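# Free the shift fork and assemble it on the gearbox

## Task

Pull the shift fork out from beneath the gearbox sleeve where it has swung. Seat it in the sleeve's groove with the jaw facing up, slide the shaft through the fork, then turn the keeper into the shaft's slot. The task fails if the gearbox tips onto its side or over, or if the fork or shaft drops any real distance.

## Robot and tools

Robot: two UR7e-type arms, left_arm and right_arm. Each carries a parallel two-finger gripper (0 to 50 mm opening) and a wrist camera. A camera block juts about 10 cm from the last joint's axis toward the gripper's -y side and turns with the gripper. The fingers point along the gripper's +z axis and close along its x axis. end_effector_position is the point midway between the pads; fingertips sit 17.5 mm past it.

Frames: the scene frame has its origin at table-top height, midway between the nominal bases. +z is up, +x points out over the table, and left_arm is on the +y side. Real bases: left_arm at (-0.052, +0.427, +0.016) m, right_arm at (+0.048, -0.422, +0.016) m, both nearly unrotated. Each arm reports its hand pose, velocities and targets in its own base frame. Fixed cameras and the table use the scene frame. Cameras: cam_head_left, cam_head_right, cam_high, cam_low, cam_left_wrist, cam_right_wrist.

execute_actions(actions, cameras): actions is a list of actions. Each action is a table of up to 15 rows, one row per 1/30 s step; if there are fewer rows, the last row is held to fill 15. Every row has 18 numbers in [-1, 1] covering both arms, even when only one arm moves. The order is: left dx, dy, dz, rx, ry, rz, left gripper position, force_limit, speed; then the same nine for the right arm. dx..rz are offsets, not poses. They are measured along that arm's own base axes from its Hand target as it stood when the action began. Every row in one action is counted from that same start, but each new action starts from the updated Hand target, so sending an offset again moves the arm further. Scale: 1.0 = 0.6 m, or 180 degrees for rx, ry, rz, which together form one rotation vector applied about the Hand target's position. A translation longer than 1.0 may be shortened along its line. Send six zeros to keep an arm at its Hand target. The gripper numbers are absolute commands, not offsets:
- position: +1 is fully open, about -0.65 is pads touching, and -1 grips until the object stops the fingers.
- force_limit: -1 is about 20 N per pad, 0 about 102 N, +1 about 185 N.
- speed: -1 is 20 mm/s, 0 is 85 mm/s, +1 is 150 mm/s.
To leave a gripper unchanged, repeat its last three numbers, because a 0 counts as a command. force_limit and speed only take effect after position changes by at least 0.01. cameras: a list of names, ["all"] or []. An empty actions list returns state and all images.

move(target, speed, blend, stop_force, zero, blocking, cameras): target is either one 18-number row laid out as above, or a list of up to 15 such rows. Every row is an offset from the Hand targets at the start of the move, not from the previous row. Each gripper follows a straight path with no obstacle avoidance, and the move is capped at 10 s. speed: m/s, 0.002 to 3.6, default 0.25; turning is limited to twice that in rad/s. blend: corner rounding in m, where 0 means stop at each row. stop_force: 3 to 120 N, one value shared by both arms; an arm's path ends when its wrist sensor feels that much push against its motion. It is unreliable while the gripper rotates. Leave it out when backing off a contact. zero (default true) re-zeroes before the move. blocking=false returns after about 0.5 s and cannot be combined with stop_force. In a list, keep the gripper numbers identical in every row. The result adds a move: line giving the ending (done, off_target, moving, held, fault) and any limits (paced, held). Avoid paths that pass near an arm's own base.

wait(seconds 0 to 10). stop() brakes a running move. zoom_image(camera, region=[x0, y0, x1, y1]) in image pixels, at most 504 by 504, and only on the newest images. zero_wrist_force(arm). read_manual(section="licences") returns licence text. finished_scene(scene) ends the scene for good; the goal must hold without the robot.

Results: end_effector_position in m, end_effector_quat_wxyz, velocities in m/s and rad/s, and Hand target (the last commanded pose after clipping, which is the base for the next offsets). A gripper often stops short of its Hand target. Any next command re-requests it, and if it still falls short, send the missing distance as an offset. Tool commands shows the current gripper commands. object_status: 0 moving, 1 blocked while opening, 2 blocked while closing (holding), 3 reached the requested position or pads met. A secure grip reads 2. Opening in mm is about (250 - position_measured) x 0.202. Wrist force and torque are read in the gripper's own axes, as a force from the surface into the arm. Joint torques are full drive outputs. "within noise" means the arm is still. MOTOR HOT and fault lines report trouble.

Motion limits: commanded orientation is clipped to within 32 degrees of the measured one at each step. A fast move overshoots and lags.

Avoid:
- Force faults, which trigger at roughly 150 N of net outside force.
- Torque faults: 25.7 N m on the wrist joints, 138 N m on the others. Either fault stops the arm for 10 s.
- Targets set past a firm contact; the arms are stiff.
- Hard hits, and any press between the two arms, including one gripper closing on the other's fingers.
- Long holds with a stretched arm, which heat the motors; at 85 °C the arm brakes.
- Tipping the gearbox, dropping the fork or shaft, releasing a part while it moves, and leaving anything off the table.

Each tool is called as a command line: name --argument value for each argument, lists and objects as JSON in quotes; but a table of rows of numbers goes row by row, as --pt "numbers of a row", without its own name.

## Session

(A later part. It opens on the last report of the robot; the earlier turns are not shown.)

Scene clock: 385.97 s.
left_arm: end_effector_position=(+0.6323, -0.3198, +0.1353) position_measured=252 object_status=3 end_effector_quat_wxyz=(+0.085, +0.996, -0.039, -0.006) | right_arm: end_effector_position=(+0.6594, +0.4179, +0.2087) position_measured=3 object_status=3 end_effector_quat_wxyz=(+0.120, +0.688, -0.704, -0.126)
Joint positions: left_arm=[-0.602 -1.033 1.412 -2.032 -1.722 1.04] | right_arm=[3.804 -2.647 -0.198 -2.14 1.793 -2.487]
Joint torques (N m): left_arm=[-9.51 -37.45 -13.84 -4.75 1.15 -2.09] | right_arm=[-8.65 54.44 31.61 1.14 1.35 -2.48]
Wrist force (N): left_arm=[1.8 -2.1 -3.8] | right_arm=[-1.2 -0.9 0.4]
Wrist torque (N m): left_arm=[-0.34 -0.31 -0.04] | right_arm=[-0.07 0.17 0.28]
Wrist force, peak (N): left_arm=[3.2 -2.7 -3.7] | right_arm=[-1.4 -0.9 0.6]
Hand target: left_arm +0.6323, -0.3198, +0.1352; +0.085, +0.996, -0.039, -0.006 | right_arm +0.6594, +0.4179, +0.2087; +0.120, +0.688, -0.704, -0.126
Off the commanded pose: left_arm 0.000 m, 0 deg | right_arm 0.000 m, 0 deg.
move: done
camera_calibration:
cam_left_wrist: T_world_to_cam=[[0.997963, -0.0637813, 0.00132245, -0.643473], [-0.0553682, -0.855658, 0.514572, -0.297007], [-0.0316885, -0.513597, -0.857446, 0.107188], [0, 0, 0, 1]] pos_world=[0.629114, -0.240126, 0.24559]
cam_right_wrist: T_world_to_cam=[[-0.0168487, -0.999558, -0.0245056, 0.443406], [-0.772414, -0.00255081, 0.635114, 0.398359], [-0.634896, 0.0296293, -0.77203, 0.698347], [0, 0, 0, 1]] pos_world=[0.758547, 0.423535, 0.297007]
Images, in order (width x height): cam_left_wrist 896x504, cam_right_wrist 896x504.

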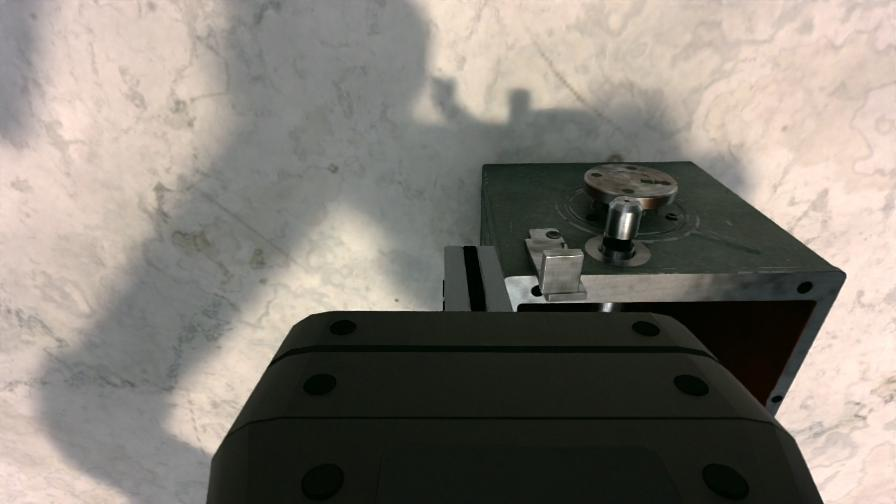

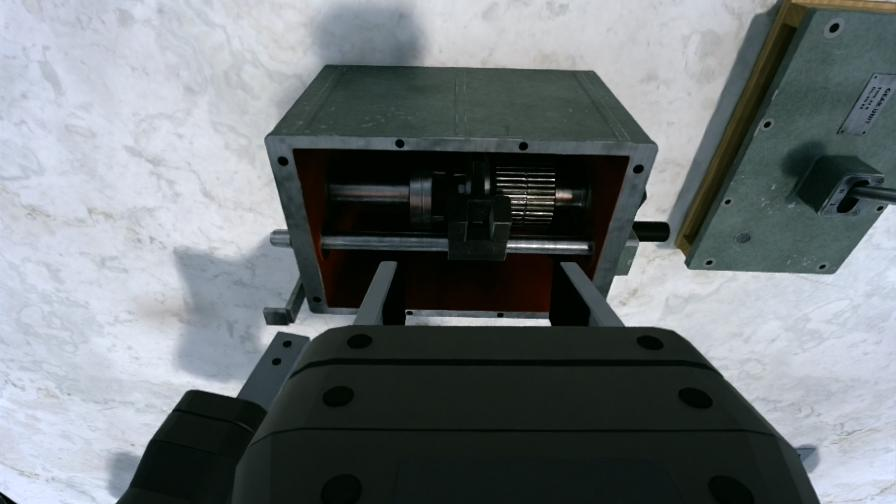

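move --pt "-0.03 0.15 0.08 0 0 0 -1 -0.3 -1 0 0 0 0 0 0 1 -0.3 -1" --pt "-0.03 0.15 0.08 0 0 0 -1 -0.3 -1 0 0.165 -0.03 0 0 0 1 -0.3 -1" --speed 0.15 --cameras '["cam_right_wrist"]'

zoom_image --camera "cam_right_wrist" --region '[400, 180, 520, 300]'

Scene clock: 389.40 s.
left_arm: end_effector_position=(+0.6143, -0.2298, +0.1832) position_measured=252 object_status=3 end_effector_quat_wxyz=(+0.085, +0.996, -0.039, -0.006) | right_arm: end_effector_position=(+0.6583, +0.5162, +0.1902) position_measured=3 object_status=3 end_effector_quat_wxyz=(+0.056, +0.687, -0.714, -0.122)
Joint positions: left_arm=[-0.499 -1.183 1.504 -1.958 -1.729 1.144] | right_arm=[3.892 -2.763 -0.035 -2.033 1.813 -2.367]
Joint torques (N m): left_arm=[8.78 -48.17 -14.73 -1.83 -1.82 1.97] | right_arm=[7.85 57.73 32.78 3.81 1.98 2.27]
Wrist force (N): left_arm=[2.1 -2.5 -3.4] | right_arm=[-0.8 -0.6 0.2]
Wrist torque (N m): left_arm=[-0.39 -0.37 -0.11] | right_arm=[-0.01 0.13 0.15]
Wrist force, peak (N): left_arm=[1.8 -4.1 -4.5] | right_arm=[-2.3 -0.3 0.8]
Hand target: left_arm +0.6143, -0.2298, +0.1832; +0.085, +0.996, -0.039, -0.006 | right_arm +0.6594, +0.5169, +0.1907; +0.120, +0.688, -0.704, -0.126
Off the commanded pose: left_arm 0.000 m, 0 deg | right_arm 0.001 m, 7 deg.
elbow stopped short (right arm): the move would have taken joint 3 (elbow) straighter than the controller allows.
move: off_target (right_arm)
camera_calibration:
cam_right_wrist: T_world_to_cam=[[-0.0407183, -0.9934, -0.107228, 0.569399], [-0.831754, -0.0257653, 0.554546, 0.475794], [-0.553649, 0.111767, -0.825215, 0.594711], [0, 0, 0, 1]] pos_world=[0.74819, 0.511431, 0.28797]
Images, in order (width x height): cam_right_wrist 896x504.

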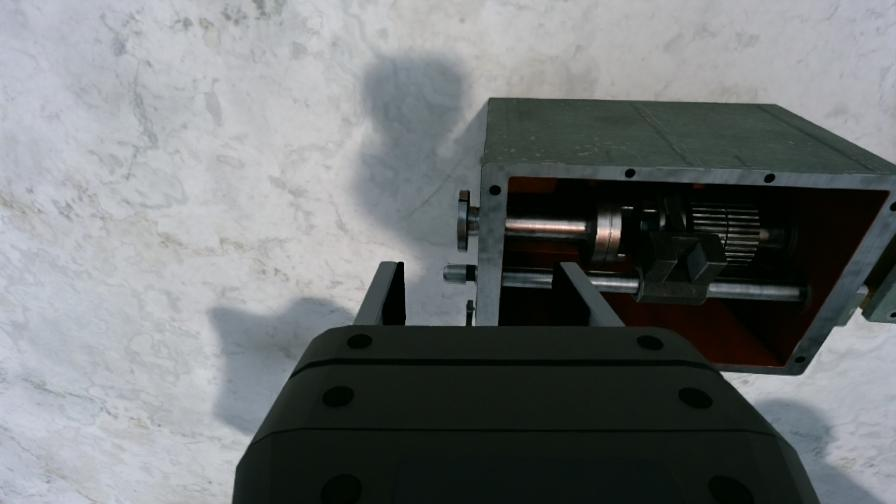

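Scaled by 4.200 from the camera's 896x504 image, which has a finer 1280x720 frame.

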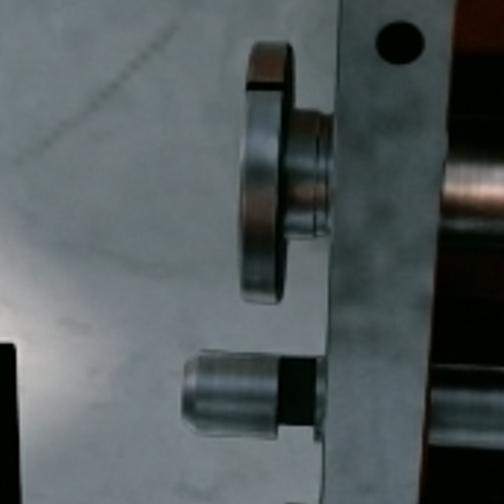

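zoom_image --camera "cam_right_wrist" --region '[435, 255, 505, 330]'

Scaled by 6.720 from the camera's 896x504 image, which has a finer 1280x720 frame.

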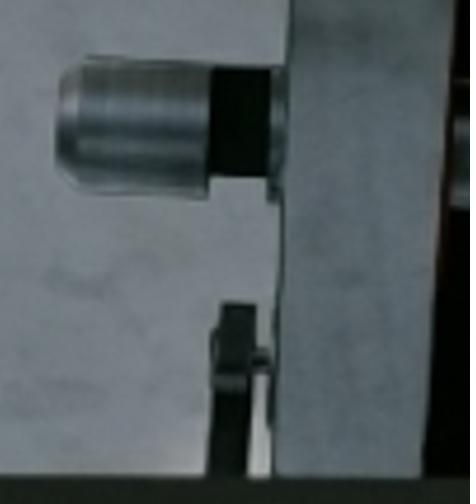

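move --pt "0.0 0.0 0.0 0 0 0 -0.2 -0.3 -1 0 -0.165 0.03 0 0 0 1 -0.3 -1" --pt "0.131 -0.12 0 0 0 0 -0.2 -0.3 -1 0 -0.165 0.03 0 0 0 1 -0.3 -1" --pt "0.131 -0.1473 -0.02 0 0 0 -0.2 -0.3 -1 0 -0.165 0.03 0 0 0 1 -0.3 -1" --speed 0.15 --cameras '["cam_left_wrist"]'

Scene clock: 393.20 s.
left_arm: end_effector_position=(+0.6929, -0.3181, +0.1712) position_measured=182 object_status=3 end_effector_quat_wxyz=(+0.085, +0.996, -0.039, -0.006) | right_arm: end_effector_position=(+0.6594, +0.4179, +0.2087) position_measured=3 object_status=3 end_effector_quat_wxyz=(+0.120, +0.688, -0.704, -0.126)
Joint positions: left_arm=[-0.553 -0.927 1.141 -1.859 -1.725 1.089] | right_arm=[3.804 -2.647 -0.198 -2.14 1.793 -2.487]
Joint torques (N m): left_arm=[-9.63 -42.34 -33.23 -4.79 1.19 -2.09] | right_arm=[-8.72 72.97 15.2 3.29 -1.18 0.89]
Wrist force (N): left_arm=[1.8 -2.0 -3.1] | right_arm=[-1.4 -0.6 0.5]
Wrist torque (N m): left_arm=[-0.29 -0.32 -0.05] | right_arm=[-0.04 0.21 0.28]
Wrist force, peak (N): left_arm=[1.9 -3.8 -4.7] | right_arm=[-2.9 0.4 1.2]
Hand target: left_arm +0.6929, -0.3182, +0.1712; +0.085, +0.996, -0.039, -0.006 | right_arm +0.6594, +0.4179, +0.2087; +0.120, +0.688, -0.704, -0.126
Off the commanded pose: left_arm 0.000 m, 0 deg | right_arm 0.000 m, 0 deg.
move: done
camera_calibration:
cam_left_wrist: T_world_to_cam=[[0.997969, -0.0636957, 0.00127144, -0.703858], [-0.0552686, -0.855664, 0.514572, -0.310792], [-0.0316881, -0.513597, -0.857446, 0.140849], [0, 0, 0, 1]] pos_world=[0.689714, -0.238426, 0.281591]
Images, in order (width x height): cam_left_wrist 896x504.

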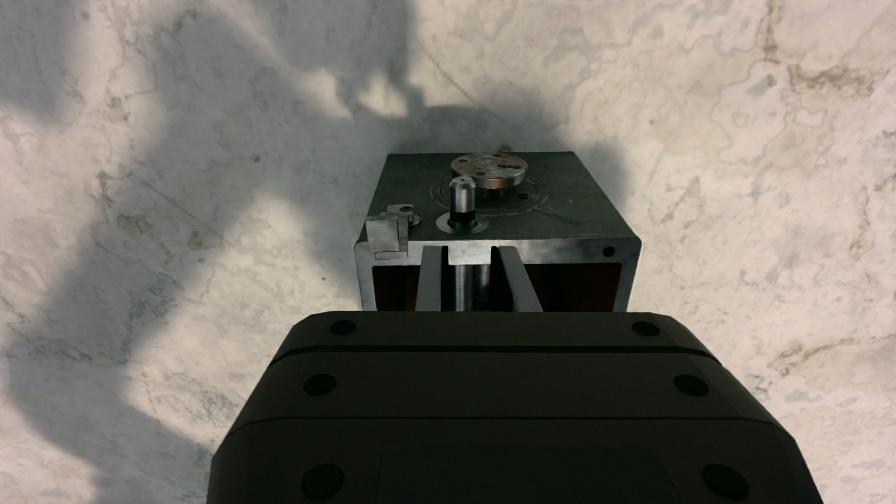

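move --target '[0,0,-0.1217,0,0,0,-0.2,-0.3,-1,0,0,0,0,0,0,1,-0.3,-1]' --speed 0.06 --stop_force 10

move --pt "0 0 0 0 0 0 -1 -0.3 -1 0 0 0 0 0 0 1 -0.3 -1" --pt "0.00005 0.0012 0 0 0 0 -1 -0.3 -1 0 0 0 0 0 0 1 -0.3 -1" --speed 0.01

Scene clock: 395.43 s.
left_arm: end_effector_position=(+0.6929, -0.3182, +0.0982) position_measured=182 object_status=3 end_effector_quat_wxyz=(+0.085, +0.996, -0.039, -0.006) | right_arm: end_effector_position=(+0.6594, +0.4179, +0.2087) position_measured=3 object_status=3 end_effector_quat_wxyz=(+0.120, +0.688, -0.704, -0.126)
Joint positions: left_arm=[-0.553 -0.874 1.245 -2.017 -1.725 1.089] | right_arm=[3.804 -2.647 -0.198 -2.14 1.793 -2.487]
Joint torques (N m): left_arm=[-9.88 -42.7 -14.67 -4.84 0.13 0.19] | right_arm=[-4.67 73.3 16.41 3.22 -1.61 2.2]
Wrist force (N): left_arm=[2.2 -2.5 -3.6] | right_arm=[-1.3 -1.0 0.4]
Wrist torque (N m): left_arm=[-0.37 -0.38 -0.04] | right_arm=[-0.10 0.19 0.28]
Wrist force, peak (N): left_arm=[1.9 -2.5 -4.7] | right_arm=[-1.5 -0.8 0.6]
Hand target: left_arm +0.6929, -0.3182, +0.0982; +0.085, +0.996, -0.039, -0.006 | right_arm +0.6594, +0.4179, +0.2087; +0.120, +0.688, -0.704, -0.126
Off the commanded pose: left_arm 0.000 m, 0 deg | right_arm 0.000 m, 0 deg.
move: done

Scene clock: 396.63 s.
left_arm: end_effector_position=(+0.6929, -0.3175, +0.0981) position_measured=199 object_status=2 end_effector_quat_wxyz=(+0.085, +0.996, -0.039, -0.006) | right_arm: end_effector_position=(+0.6594, +0.4179, +0.2087) position_measured=3 object_status=3 end_effector_quat_wxyz=(+0.120, +0.688, -0.704, -0.126)
Joint positions: left_arm=[-0.552 -0.874 1.246 -2.017 -1.725 1.09] | right_arm=[3.804 -2.647 -0.198 -2.14 1.793 -2.487]
Joint torques (N m): left_arm=[8.9 -57.76 -13.55 -4.5 -1.61 2.05] | right_arm=[-3.38 75.72 14.55 3.28 -1.08 2.36]
Wrist force (N): left_arm=[2.1 -1.4 -5.2] | right_arm=[-1.3 -0.9 0.5]
Wrist torque (N m): left_arm=[-0.36 -0.35 -0.19] | right_arm=[-0.08 0.18 0.28]
Wrist force, peak (N): left_arm=[1.0 -1.8 -8.3] | right_arm=[-1.4 -1.1 0.4]
Hand target: left_arm +0.6929, -0.3175, +0.0982; +0.085, +0.996, -0.039, -0.006 | right_arm +0.6594, +0.4179, +0.2087; +0.120, +0.688, -0.704, -0.126
Off the commanded pose: left_arm 0.000 m, 0 deg | right_arm 0.000 m, 0 deg.
move: done

move --pt "0 0 0 0 0 0 -0.2 -0.3 -1 0 0 0 0 0 0 1 -0.3 -1" --pt "0 0 0.137 0 0 0 -0.2 -0.3 -1 0 0 0 0 0 0 1 -0.3 -1" --speed 0.08 --cameras '["cam_left_wrist"]'

zoom_image --camera "cam_left_wrist" --region '[360, 160, 520, 280]'

Scene clock: 398.73 s.
left_arm: end_effector_position=(+0.6929, -0.3175, +0.1803) position_measured=182 object_status=3 end_effector_quat_wxyz=(+0.085, +0.996, -0.039, -0.006) | right_arm: end_effector_position=(+0.6594, +0.4179, +0.2087) position_measured=3 object_status=3 end_effector_quat_wxyz=(+0.120, +0.688, -0.704, -0.126)
Joint positions: left_arm=[-0.552 -0.933 1.127 -1.839 -1.725 1.09] | right_arm=[3.804 -2.647 -0.198 -2.14 1.793 -2.487]
Joint torques (N m): left_arm=[4.69 -58.3 -33.16 -1.85 -0.04 0.03] | right_arm=[0.89 74.57 13.49 3.3 -0.99 2.13]
Wrist force (N): left_arm=[2.0 -2.7 -3.2] | right_arm=[-1.3 -0.7 0.6]
Wrist torque (N m): left_arm=[-0.41 -0.33 -0.11] | right_arm=[-0.06 0.18 0.28]
Wrist force, peak (N): left_arm=[2.0 -1.3 -5.2] | right_arm=[-1.3 -1.1 0.5]
Hand target: left_arm +0.6929, -0.3175, +0.1804; +0.085, +0.996, -0.039, -0.006 | right_arm +0.6594, +0.4179, +0.2087; +0.120, +0.688, -0.704, -0.126
Off the commanded pose: left_arm 0.000 m, 0 deg | right_arm 0.000 m, 0 deg.
move: done
camera_calibration:
cam_left_wrist: T_world_to_cam=[[0.997969, -0.0636957, 0.00127144, -0.703924], [-0.0552686, -0.855664, 0.514572, -0.31487], [-0.0316881, -0.513597, -0.857446, 0.149015], [0, 0, 0, 1]] pos_world=[0.689814, -0.237726, 0.290691]
Images, in order (width x height): cam_left_wrist 896x504.

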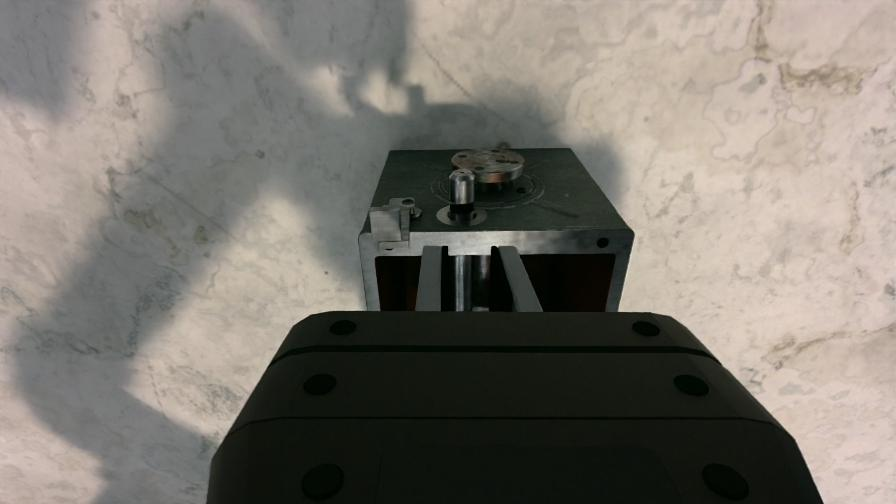

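Scaled by 3.150 from the camera's 896x504 image, which has a finer 1280x720 frame.

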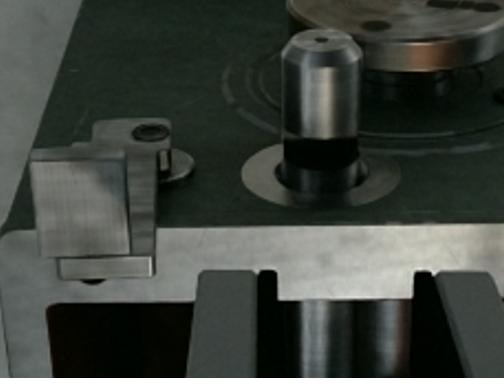

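move --pt "-0.101 -0.0038 0.0 0 0 0 -1 -0.3 -1 0 0 0 0 0 0 1 -0.3 -1" --pt "-0.101 -0.0038 -0.0753 0 0 0 -1 -0.3 -1 0 0 0 0 0 0 1 -0.3 -1" --speed 0.12

move --target '[0.03,0,0,0,0,0,-1,-0.3,-1,0,0,0,0,0,0,1,-0.3,-1]' --speed 0.02 --stop_force 3 --cameras '["cam_left_wrist"]'

zoom_image --camera "cam_left_wrist" --region '[400, 180, 640, 320]'

Scene clock: 400.53 s.
left_arm: end_effector_position=(+0.6323, -0.3198, +0.1353) position_measured=252 object_status=3 end_effector_quat_wxyz=(+0.085, +0.996, -0.039, -0.006) | right_arm: end_effector_position=(+0.6594, +0.4179, +0.2087) position_measured=3 object_status=3 end_effector_quat_wxyz=(+0.120, +0.688, -0.704, -0.126)
Joint positions: left_arm=[-0.602 -1.033 1.412 -2.032 -1.722 1.04] | right_arm=[3.804 -2.647 -0.198 -2.14 1.793 -2.487]
Joint torques (N m): left_arm=[-10.11 -37.02 -14.75 -4.93 1.03 -2.19] | right_arm=[1.65 73.78 16.05 3.1 -1.08 2.13]
Wrist force (N): left_arm=[2.1 -2.2 -3.4] | right_arm=[-1.1 -0.8 0.4]
Wrist torque (N m): left_arm=[-0.34 -0.36 -0.04] | right_arm=[-0.06 0.16 0.28]
Wrist force, peak (N): left_arm=[3.6 -3.4 -3.5] | right_arm=[-1.5 -0.9 0.6]
Hand target: left_arm +0.6323, -0.3198, +0.1352; +0.085, +0.996, -0.039, -0.006 | right_arm +0.6594, +0.4179, +0.2087; +0.120, +0.688, -0.704, -0.126
Off the commanded pose: left_arm 0.000 m, 0 deg | right_arm 0.000 m, 0 deg.
move: done

Scene clock: 402.33 s.
left_arm: end_effector_position=(+0.6466, -0.3198, +0.1352) position_measured=252 object_status=3 end_effector_quat_wxyz=(+0.085, +0.996, -0.039, -0.006) | right_arm: end_effector_position=(+0.6594, +0.4179, +0.2087) position_measured=3 object_status=3 end_effector_quat_wxyz=(+0.120, +0.688, -0.704, -0.126)
Joint positions: left_arm=[-0.59 -1.004 1.364 -2.012 -1.723 1.052] | right_arm=[3.804 -2.647 -0.198 -2.14 1.793 -2.487]
Joint torques (N m): left_arm=[-10.19 -54.88 -14.65 -4.88 1.05 -2.17] | right_arm=[4.35 74.25 14.77 3.19 -1.18 2.18]
Wrist force (N): left_arm=[1.8 -2.7 -3.7] | right_arm=[-1.2 -0.6 0.4]
Wrist torque (N m): left_arm=[-0.44 -0.32 -0.09] | right_arm=[-0.04 0.17 0.28]
Wrist force, peak (N): left_arm=[-3.7 -2.8 -4.0] | right_arm=[-1.5 -0.7 0.6]
Hand target: left_arm +0.6466, -0.3198, +0.1352; +0.085, +0.996, -0.039, -0.006 (not the last commanded pose) | right_arm +0.6594, +0.4179, +0.2087; +0.120, +0.688, -0.704, -0.126
Off the commanded pose: left_arm 0.004 m, 0 deg | right_arm 0.000 m, 0 deg.
move: contact (left_arm)
camera_calibration:
cam_left_wrist: T_world_to_cam=[[0.997966, -0.0637304, 0.00140822, -0.657748], [-0.0553688, -0.85566, 0.514567, -0.296129], [-0.0315886, -0.513599, -0.857449, 0.107628], [0, 0, 0, 1]] pos_world=[0.643413, -0.240026, 0.24559]
Images, in order (width x height): cam_left_wrist 896x504.

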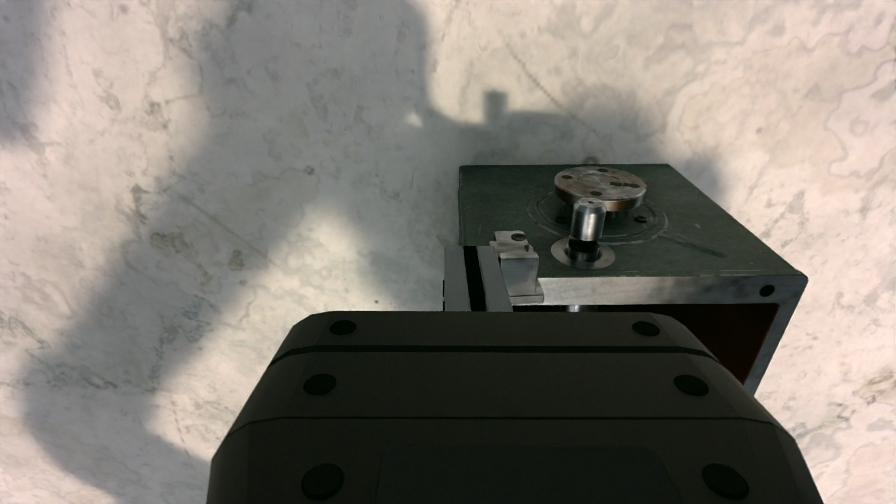

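Scaled by 2.100 from the camera's 896x504 image, which has a finer 1280x720 frame.

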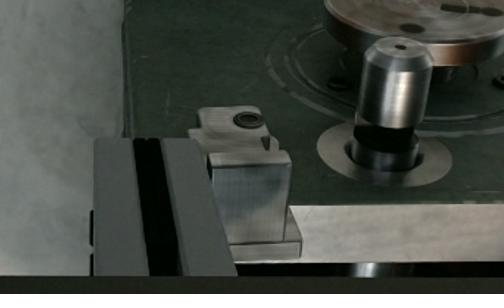

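move --pt "0.0195 0 0.0032 0 0 0 -1 -0.3 -1 0 0 0 0 0 0 1 -0.3 -1" --pt "0.04 0 -0.0007 0 0 0 -1 -0.3 -1 0 0 0 0 0 0 1 -0.3 -1" --pt "0.0578 0 -0.0112 0 0 0 -1 -0.3 -1 0 0 0 0 0 0 1 -0.3 -1" --speed 0.03 --blend '[0.003,0.003,0]' --stop_force 14 --cameras '["cam_left_wrist","cam_right_wrist"]'

zoom_image --camera "cam_left_wrist" --region '[360, 180, 600, 320]'

zoom_image --camera "cam_right_wrist" --region '[220, 180, 360, 320]'

Scene clock: 404.77 s.
left_arm: end_effector_position=(+0.6813, -0.3198, +0.1285) position_measured=252 object_status=3 end_effector_quat_wxyz=(+0.085, +0.996, -0.039, -0.006) | right_arm: end_effector_position=(+0.6594, +0.4179, +0.2087) position_measured=3 object_status=3 end_effector_quat_wxyz=(+0.120, +0.688, -0.704, -0.126)
Joint positions: left_arm=[-0.564 -0.924 1.249 -1.972 -1.725 1.079] | right_arm=[3.804 -2.647 -0.198 -2.14 1.793 -2.487]
Joint torques (N m): left_arm=[10.1 -41.19 -33.94 -3.1 -1.19 2] | right_arm=[4.03 73.32 14.96 3.28 -1.13 2.06]
Wrist force (N): left_arm=[-3.8 -2.4 -4.0] | right_arm=[-1.3 -0.8 0.4]
Wrist torque (N m): left_arm=[-0.37 -0.33 -0.14] | right_arm=[-0.06 0.19 0.28]
Wrist force, peak (N): left_arm=[-4.1 -3.0 -4.6] | right_arm=[-1.5 -0.8 0.6]
Hand target: left_arm +0.6813, -0.3198, +0.1285; +0.085, +0.996, -0.039, -0.006 | right_arm +0.6594, +0.4179, +0.2087; +0.120, +0.688, -0.704, -0.126
Off the commanded pose: left_arm 0.000 m, 0 deg | right_arm 0.000 m, 0 deg.
move: done
camera_calibration:
cam_left_wrist: T_world_to_cam=[[0.997966, -0.0637304, 0.00140822, -0.692367], [-0.0553688, -0.85566, 0.514567, -0.290708], [-0.0315886, -0.513599, -0.857449, 0.102894], [0, 0, 0, 1]] pos_world=[0.678113, -0.240026, 0.23879]
cam_right_wrist: T_world_to_cam=[[-0.0168487, -0.999558, -0.0245056, 0.443406], [-0.772414, -0.00255081, 0.635114, 0.398359], [-0.634896, 0.0296293, -0.77203, 0.698347], [0, 0, 0, 1]] pos_world=[0.758547, 0.423535, 0.297007]
Images, in order (width x height): cam_left_wrist 896x504, cam_right_wrist 896x504.

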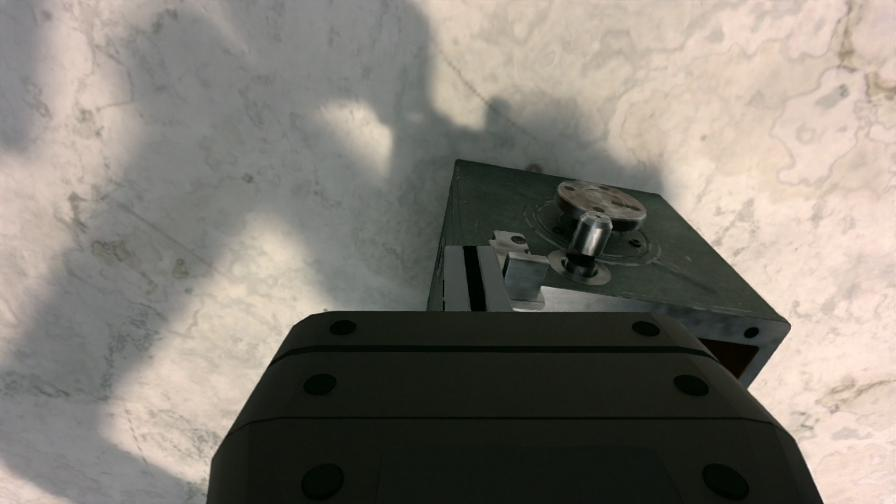

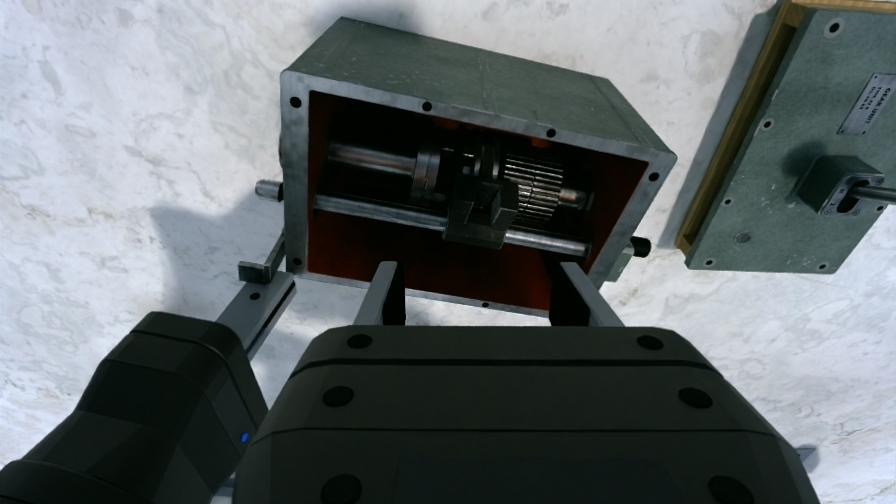

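Scaled by 2.100 from the camera's 896x504 image, which has a finer 1280x720 frame.

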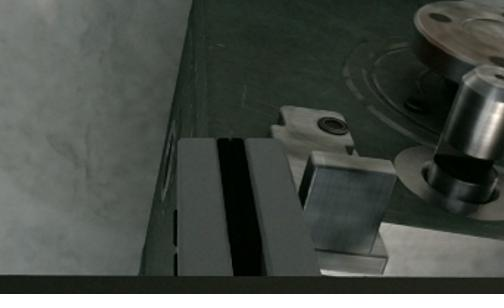

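Scaled by 3.600 from the camera's 896x504 image, which has a finer 1280x720 frame.

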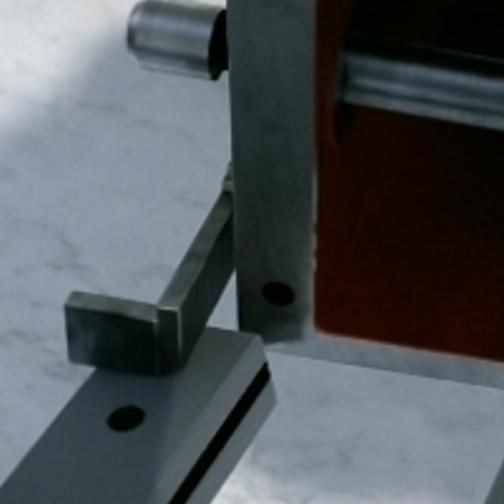

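zoom_image --camera "cam_right_wrist" --region '[530, 120, 700, 320]'

zoom_image --camera "cam_right_wrist" --region '[230, 50, 400, 320]'

Scaled by 2.520 from the camera's 896x504 image, which has a finer 1280x720 frame.

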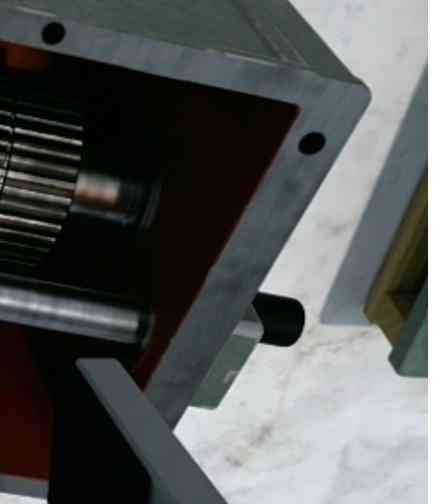

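Scaled by 1.867 from the camera's 896x504 image, which has a finer 1280x720 frame.

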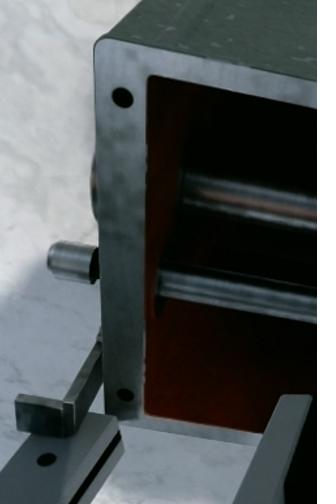

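move --pt "-0.015 0 0 0 0 0 -1 -0.3 -1 0 0 0 0 0 0 0.3 -0.3 -1" --pt "-0.06 0.1 0.1 0 0 0 -1 -0.3 -1 -0.0217 -0.152 -0.0645 0 0 -0.066 0.3 -0.3 -1" --speed 0.12 --cameras '["cam_left_wrist","cam_right_wrist","cam_high"]'

zoom_image --camera "cam_right_wrist" --region '[300, 80, 600, 330]'

zoom_image --camera "cam_left_wrist" --region '[400, 120, 700, 320]'

Scene clock: 409.87 s.
left_arm: end_effector_position=(+0.6453, -0.2598, +0.1884) position_measured=252 object_status=3 end_effector_quat_wxyz=(+0.085, +0.996, -0.039, -0.006) | right_arm: end_effector_position=(+0.6463, +0.3268, +0.1700) position_measured=107 object_status=3 end_effector_quat_wxyz=(-0.107, -0.612, +0.772, +0.138)
Joint positions: left_arm=[-0.516 -1.096 1.364 -1.907 -1.728 1.126] | right_arm=[3.705 -2.338 -0.882 -1.74 1.821 -2.379]
Joint torques (N m): left_arm=[8.78 -51.42 -14.89 -1.78 -1.77 1.93] | right_arm=[-9.3 65.5 15.51 3.29 2.02 2.66]
Wrist force (N): left_arm=[1.7 -2.2 -3.3] | right_arm=[-1.6 -0.9 0.3]
Wrist torque (N m): left_arm=[-0.36 -0.31 -0.13] | right_arm=[-0.09 0.24 0.18]
Wrist force, peak (N): left_arm=[-4.0 -2.8 -4.4] | right_arm=[-2.8 -0.4 1.0]
Hand target: left_arm +0.6453, -0.2598, +0.1885; +0.085, +0.996, -0.039, -0.006 | right_arm +0.6463, +0.3267, +0.1700; -0.107, -0.612, +0.772, +0.138
Off the commanded pose: left_arm 0.000 m, 0 deg | right_arm 0.000 m, 0 deg.
move: done
camera_calibration:
cam_left_wrist: T_world_to_cam=[[0.997966, -0.0637304, 0.00140822, -0.652701], [-0.0553688, -0.85566, 0.514567, -0.272236], [-0.0315886, -0.513599, -0.857449, 0.18402], [0, 0, 0, 1]] pos_world=[0.642113, -0.180026, 0.29879]
cam_right_wrist: T_world_to_cam=[[-0.222274, -0.974676, -0.024521, 0.47575], [-0.756414, 0.156522, 0.63509, 0.350345], [-0.615168, 0.159712, -0.772049, 0.607658], [0, 0, 0, 1]] pos_world=[0.744565, 0.311815, 0.258307]
Images, in order (width x height): cam_high 896x504, cam_left_wrist 896x504, cam_right_wrist 896x504.

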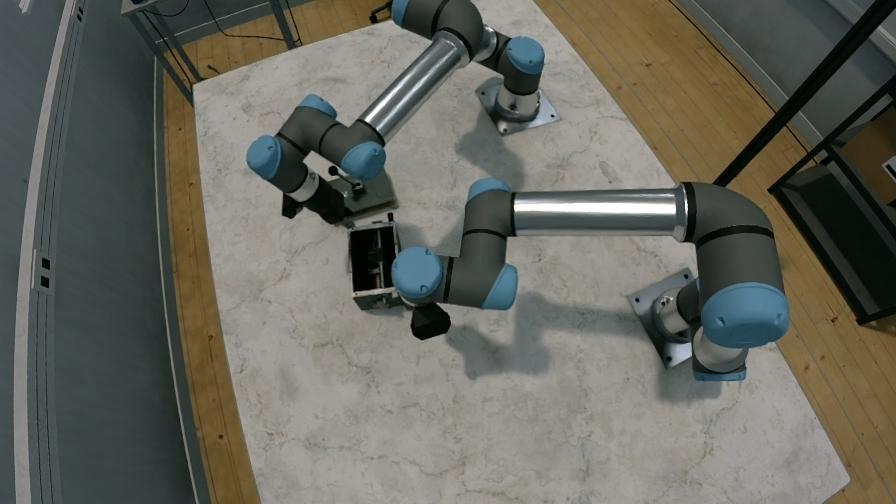

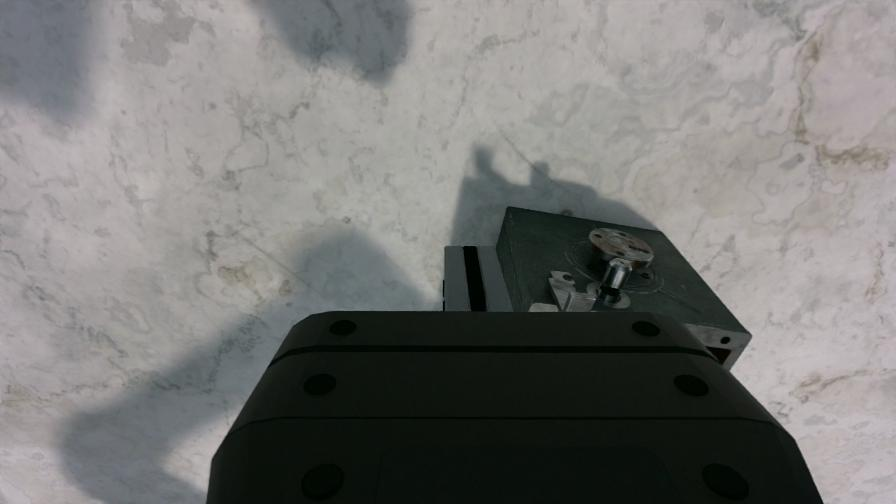

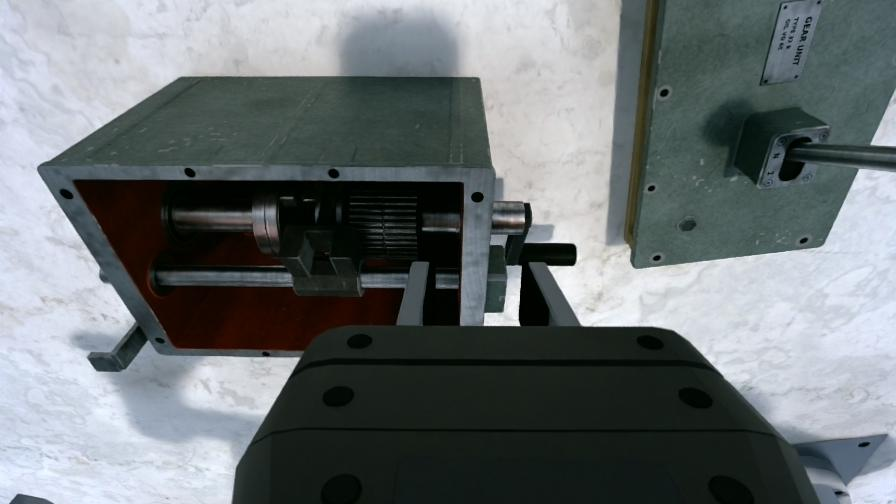

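Scaled by 1.680 from the camera's 896x504 image, which has a finer 1280x720 frame.

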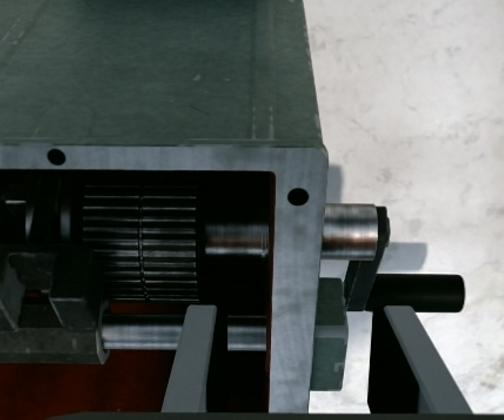

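Scaled by 1.680 from the camera's 896x504 image, which has a finer 1280x720 frame.

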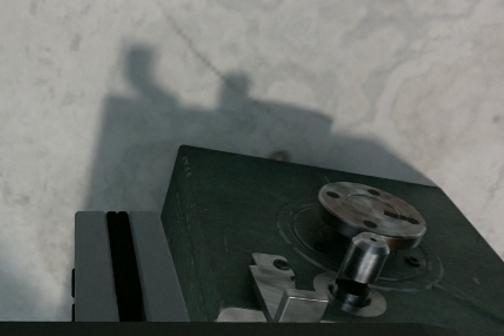

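move --pt "0 0 0 0 0 0 -1 -0.3 -1 0.0077 -0.0023 0 0 0 0 0.3 -0.3 -1" --pt "0 0 0 0 0 0 -1 -0.3 -1 -0.0313 0.0058 -0.11 0 0 0 0.3 -0.3 -1" --speed 0.05 --stop_force 10 --cameras '["cam_right_wrist"]'

zoom_image --camera "cam_right_wrist" --region '[330, 130, 630, 330]'

Scene clock: 412.97 s.
left_arm: end_effector_position=(+0.6453, -0.2598, +0.1885) position_measured=252 object_status=3 end_effector_quat_wxyz=(+0.085, +0.996, -0.039, -0.006) | right_arm: end_effector_position=(+0.6276, +0.3302, +0.1040) position_measured=107 object_status=3 end_effector_quat_wxyz=(-0.107, -0.612, +0.772, +0.138)
Joint positions: left_arm=[-0.516 -1.096 1.364 -1.907 -1.728 1.126] | right_arm=[3.722 -2.324 -1.079 -1.554 1.825 -2.362]
Joint torques (N m): left_arm=[8.75 -51.89 -15.03 -1.82 -1.84 1.89] | right_arm=[7.25 64.18 15.59 3.4 1.89 2.67]
Wrist force (N): left_arm=[1.7 -2.4 -3.2] | right_arm=[-1.3 -0.9 0.2]
Wrist torque (N m): left_arm=[-0.40 -0.29 -0.14] | right_arm=[-0.07 0.20 0.19]
Wrist force, peak (N): left_arm=[2.0 -2.3 -3.9] | right_arm=[-1.5 -1.0 1.0]
Hand target: left_arm +0.6453, -0.2598, +0.1885; +0.085, +0.996, -0.039, -0.006 | right_arm +0.6276, +0.3302, +0.1040; -0.107, -0.612, +0.772, +0.138
Off the commanded pose: left_arm 0.000 m, 0 deg | right_arm 0.000 m, 0 deg.
move: done
camera_calibration:
cam_right_wrist: T_world_to_cam=[[-0.222274, -0.974676, -0.024521, 0.473364], [-0.756414, 0.156522, 0.63509, 0.377492], [-0.615168, 0.159712, -0.772049, 0.544579], [0, 0, 0, 1]] pos_world=[0.725765, 0.315315, 0.192307]
Images, in order (width x height): cam_right_wrist 896x504.

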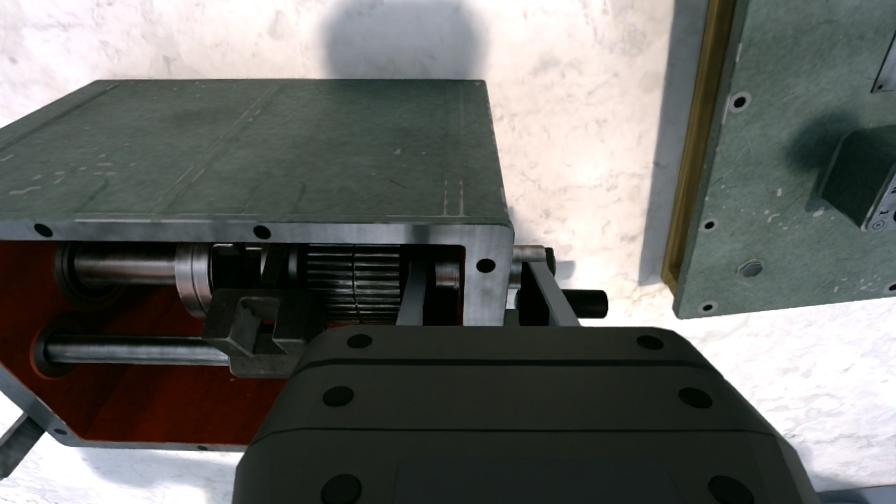

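Scaled by 1.680 from the camera's 896x504 image, which has a finer 1280x720 frame.

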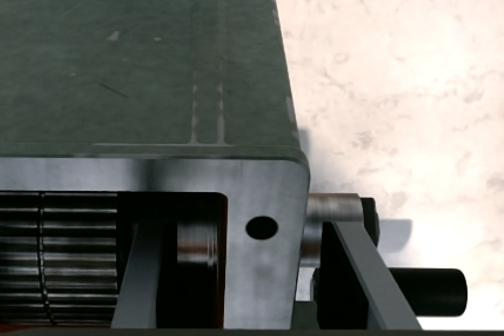

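move --pt "0 0 0 0 0 0 -1 -0.3 -1 -0.0006 -0.0025 0 0 0 0 0.3 -0.3 -1" --pt "0 0 0 0 0 0 -1 -0.3 -1 -0.0006 -0.0025 0 0 0 0 -1 0.2 -1" --speed 0.05

wait --seconds 0.4 --cameras '["cam_right_wrist","cam_left_wrist"]'

Scene clock: 415.00 s.
left_arm: end_effector_position=(+0.6453, -0.2598, +0.1885) position_measured=252 object_status=3 end_effector_quat_wxyz=(+0.085, +0.996, -0.039, -0.006) | right_arm: end_effector_position=(+0.6272, +0.3287, +0.1040) position_measured=195 object_status=2 end_effector_quat_wxyz=(-0.107, -0.612, +0.772, +0.138)
Joint positions: left_arm=[-0.516 -1.096 1.364 -1.907 -1.728 1.126] | right_arm=[3.721 -2.321 -1.083 -1.552 1.825 -2.363]
Joint torques (N m): left_arm=[8.9 -51.83 -15.1 -1.88 -1.66 1.94] | right_arm=[-9.41 64.06 15.48 -0.1 -1.16 -2.47]
Wrist force (N): left_arm=[1.6 -2.3 -3.5] | right_arm=[-9.8 -1.8 2.7]
Wrist torque (N m): left_arm=[-0.39 -0.28 -0.13] | right_arm=[-0.14 0.28 0.79]
Wrist force, peak (N): left_arm=[2.0 -2.9 -3.6] | right_arm=[-12.4 -0.8 4.4]
Hand target: left_arm +0.6453, -0.2598, +0.1885; +0.085, +0.996, -0.039, -0.006 | right_arm +0.6272, +0.3287, +0.1040; -0.107, -0.612, +0.772, +0.138
Off the commanded pose: left_arm 0.000 m, 0 deg | right_arm 0.000 m, 0 deg.
move: done

Scene clock: 415.40 s.
left_arm: end_effector_position=(+0.6453, -0.2598, +0.1885) position_measured=252 object_status=3 end_effector_quat_wxyz=(+0.085, +0.996, -0.039, -0.006) | right_arm: end_effector_position=(+0.6272, +0.3287, +0.1040) position_measured=195 object_status=2 end_effector_quat_wxyz=(-0.107, -0.612, +0.772, +0.138)
Joint positions: left_arm=[-0.516 -1.096 1.364 -1.907 -1.728 1.126] | right_arm=[3.721 -2.321 -1.083 -1.552 1.825 -2.363]
Joint torques (N m): left_arm=[8.75 -51.51 -15.62 -1.84 -1.71 1.94] | right_arm=[-10.43 65.59 16.2 -0.44 -1.18 -2.71]
Wrist force (N): left_arm=[1.7 -2.2 -3.6] | right_arm=[-10.2 -1.7 2.5]
Wrist torque (N m): left_arm=[-0.37 -0.30 -0.13] | right_arm=[-0.09 0.29 0.79]
Wrist force, peak (N): left_arm=[2.2 -2.7 -3.5] | right_arm=[-10.3 -1.9 2.6]
Hand target: left_arm +0.6453, -0.2598, +0.1885; +0.085, +0.996, -0.039, -0.006 | right_arm +0.6272, +0.3287, +0.1040; -0.107, -0.612, +0.772, +0.138
Tool commands: left_gripper/position=-1.0 left_gripper/force_limit=-0.3 left_gripper/speed=-1.0 right_gripper/position=-1.0 right_gripper/force_limit=+0.2 right_gripper/speed=-1.0
Off the commanded pose: left_arm 0.000 m, 0 deg | right_arm 0.000 m, 0 deg.
wait: 0.40 s; at rest by 0.17 s
camera_calibration:
cam_left_wrist: T_world_to_cam=[[0.997966, -0.0637304, 0.00140822, -0.652701], [-0.0553688, -0.85566, 0.514567, -0.272236], [-0.0315886, -0.513599, -0.857449, 0.18402], [0, 0, 0, 1]] pos_world=[0.642113, -0.180026, 0.29879]
cam_right_wrist: T_world_to_cam=[[-0.222274, -0.974676, -0.024521, 0.471813], [-0.756414, 0.156522, 0.63509, 0.377425], [-0.615168, 0.159712, -0.772049, 0.544572], [0, 0, 0, 1]] pos_world=[0.725365, 0.313815, 0.192307]
Images, in order (width x height): cam_left_wrist 896x504, cam_right_wrist 896x504.

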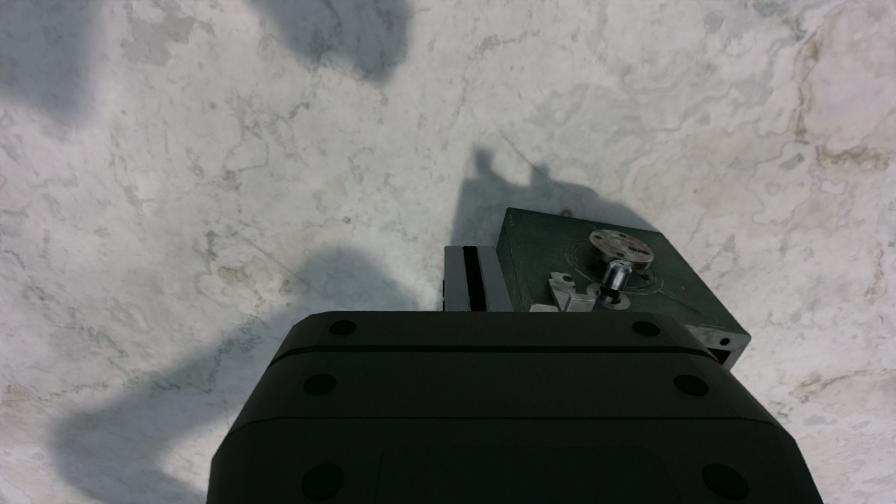

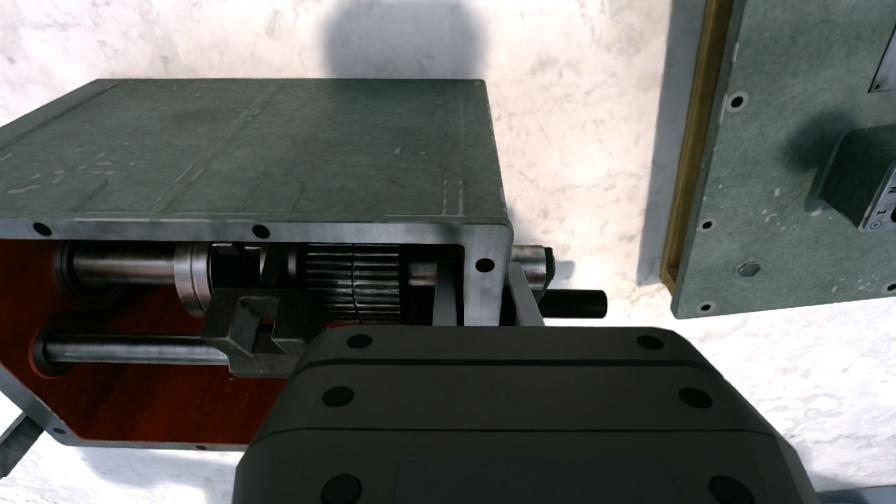

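move --target '[0.0837,-0.1153,-0.0142,0,0,-0.05,-1,-0.3,-1,0,0,0,0,0,0,-1,0.2,-1]' --speed 0.1 --cameras '["cam_left_wrist","cam_right_wrist"]'

zoom_image --camera "cam_left_wrist" --region '[360, 150, 560, 310]'

Scene clock: 417.03 s.
left_arm: end_effector_position=(+0.6955, -0.3289, +0.1799) position_measured=252 object_status=3 end_effector_quat_wxyz=(+0.085, +0.989, -0.117, -0.013) | right_arm: end_effector_position=(+0.6272, +0.3287, +0.1040) position_measured=195 object_status=2 end_effector_quat_wxyz=(-0.107, -0.612, +0.772, +0.138)
Joint positions: left_arm=[-0.56 -0.899 1.065 -1.787 -1.735 1.241] | right_arm=[3.721 -2.321 -1.083 -1.552 1.825 -2.363]
Joint torques (N m): left_arm=[-10.39 -43.58 -32.71 -1.69 -1.9 1.9] | right_arm=[-10.11 64.95 14.85 -0.42 -1.31 -2.02]
Wrist force (N): left_arm=[2.0 -2.5 -3.4] | right_arm=[-10.2 -1.7 2.6]
Wrist torque (N m): left_arm=[-0.38 -0.33 -0.09] | right_arm=[-0.09 0.28 0.79]
Wrist force, peak (N): left_arm=[0.9 -3.9 -4.1] | right_arm=[-10.5 -1.8 2.6]
Hand target: left_arm +0.6955, -0.3289, +0.1799; +0.085, +0.989, -0.117, -0.013 | right_arm +0.6272, +0.3287, +0.1040; -0.107, -0.612, +0.772, +0.138
Off the commanded pose: left_arm 0.000 m, 0 deg | right_arm 0.000 m, 0 deg.
move: done
camera_calibration:
cam_left_wrist: T_world_to_cam=[[0.975713, -0.219048, 0.00142087, -0.74279], [-0.188531, -0.836441, 0.514609, -0.225355], [-0.111536, -0.502379, -0.857424, 0.202077], [0, 0, 0, 1]] pos_world=[0.704802, -0.249684, 0.29029]
cam_right_wrist: T_world_to_cam=[[-0.222274, -0.974676, -0.024521, 0.471813], [-0.756414, 0.156522, 0.63509, 0.377425], [-0.615168, 0.159712, -0.772049, 0.544572], [0, 0, 0, 1]] pos_world=[0.725365, 0.313815, 0.192307]
Images, in order (width x height): cam_left_wrist 896x504, cam_right_wrist 896x504.

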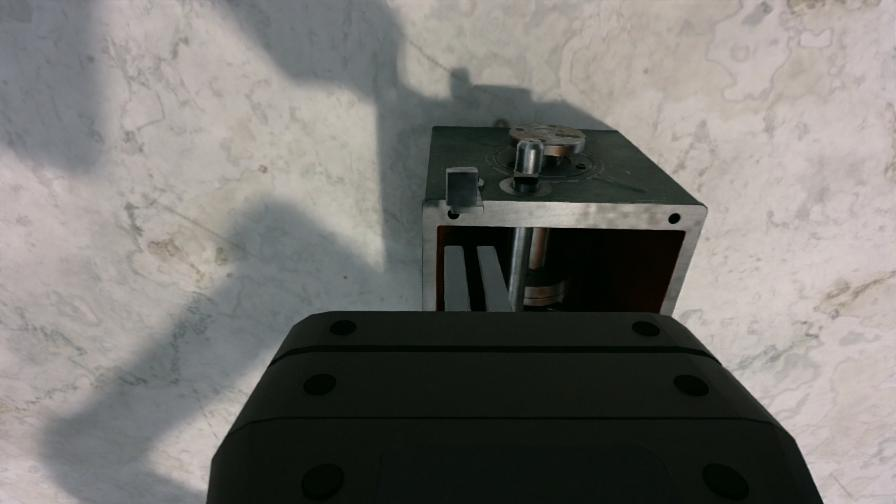

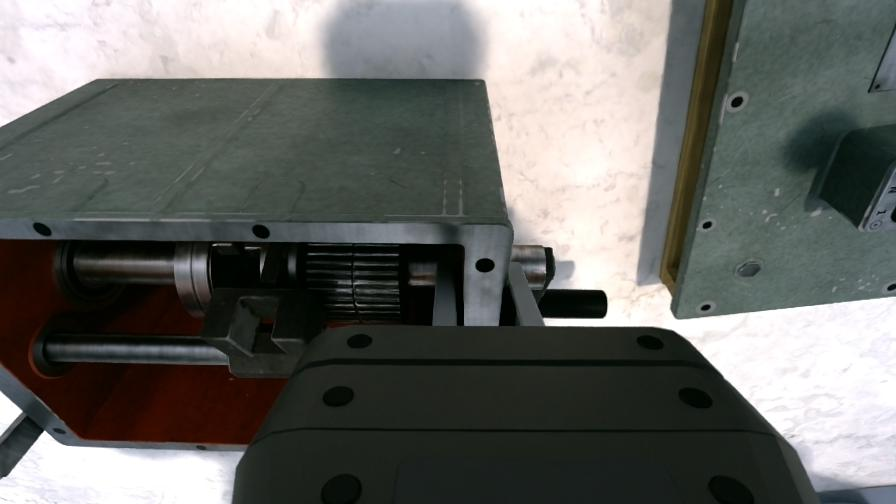

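Scaled by 2.520 from the camera's 896x504 image, which has a finer 1280x720 frame.

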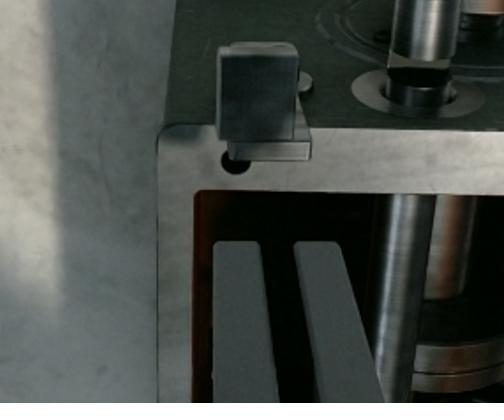

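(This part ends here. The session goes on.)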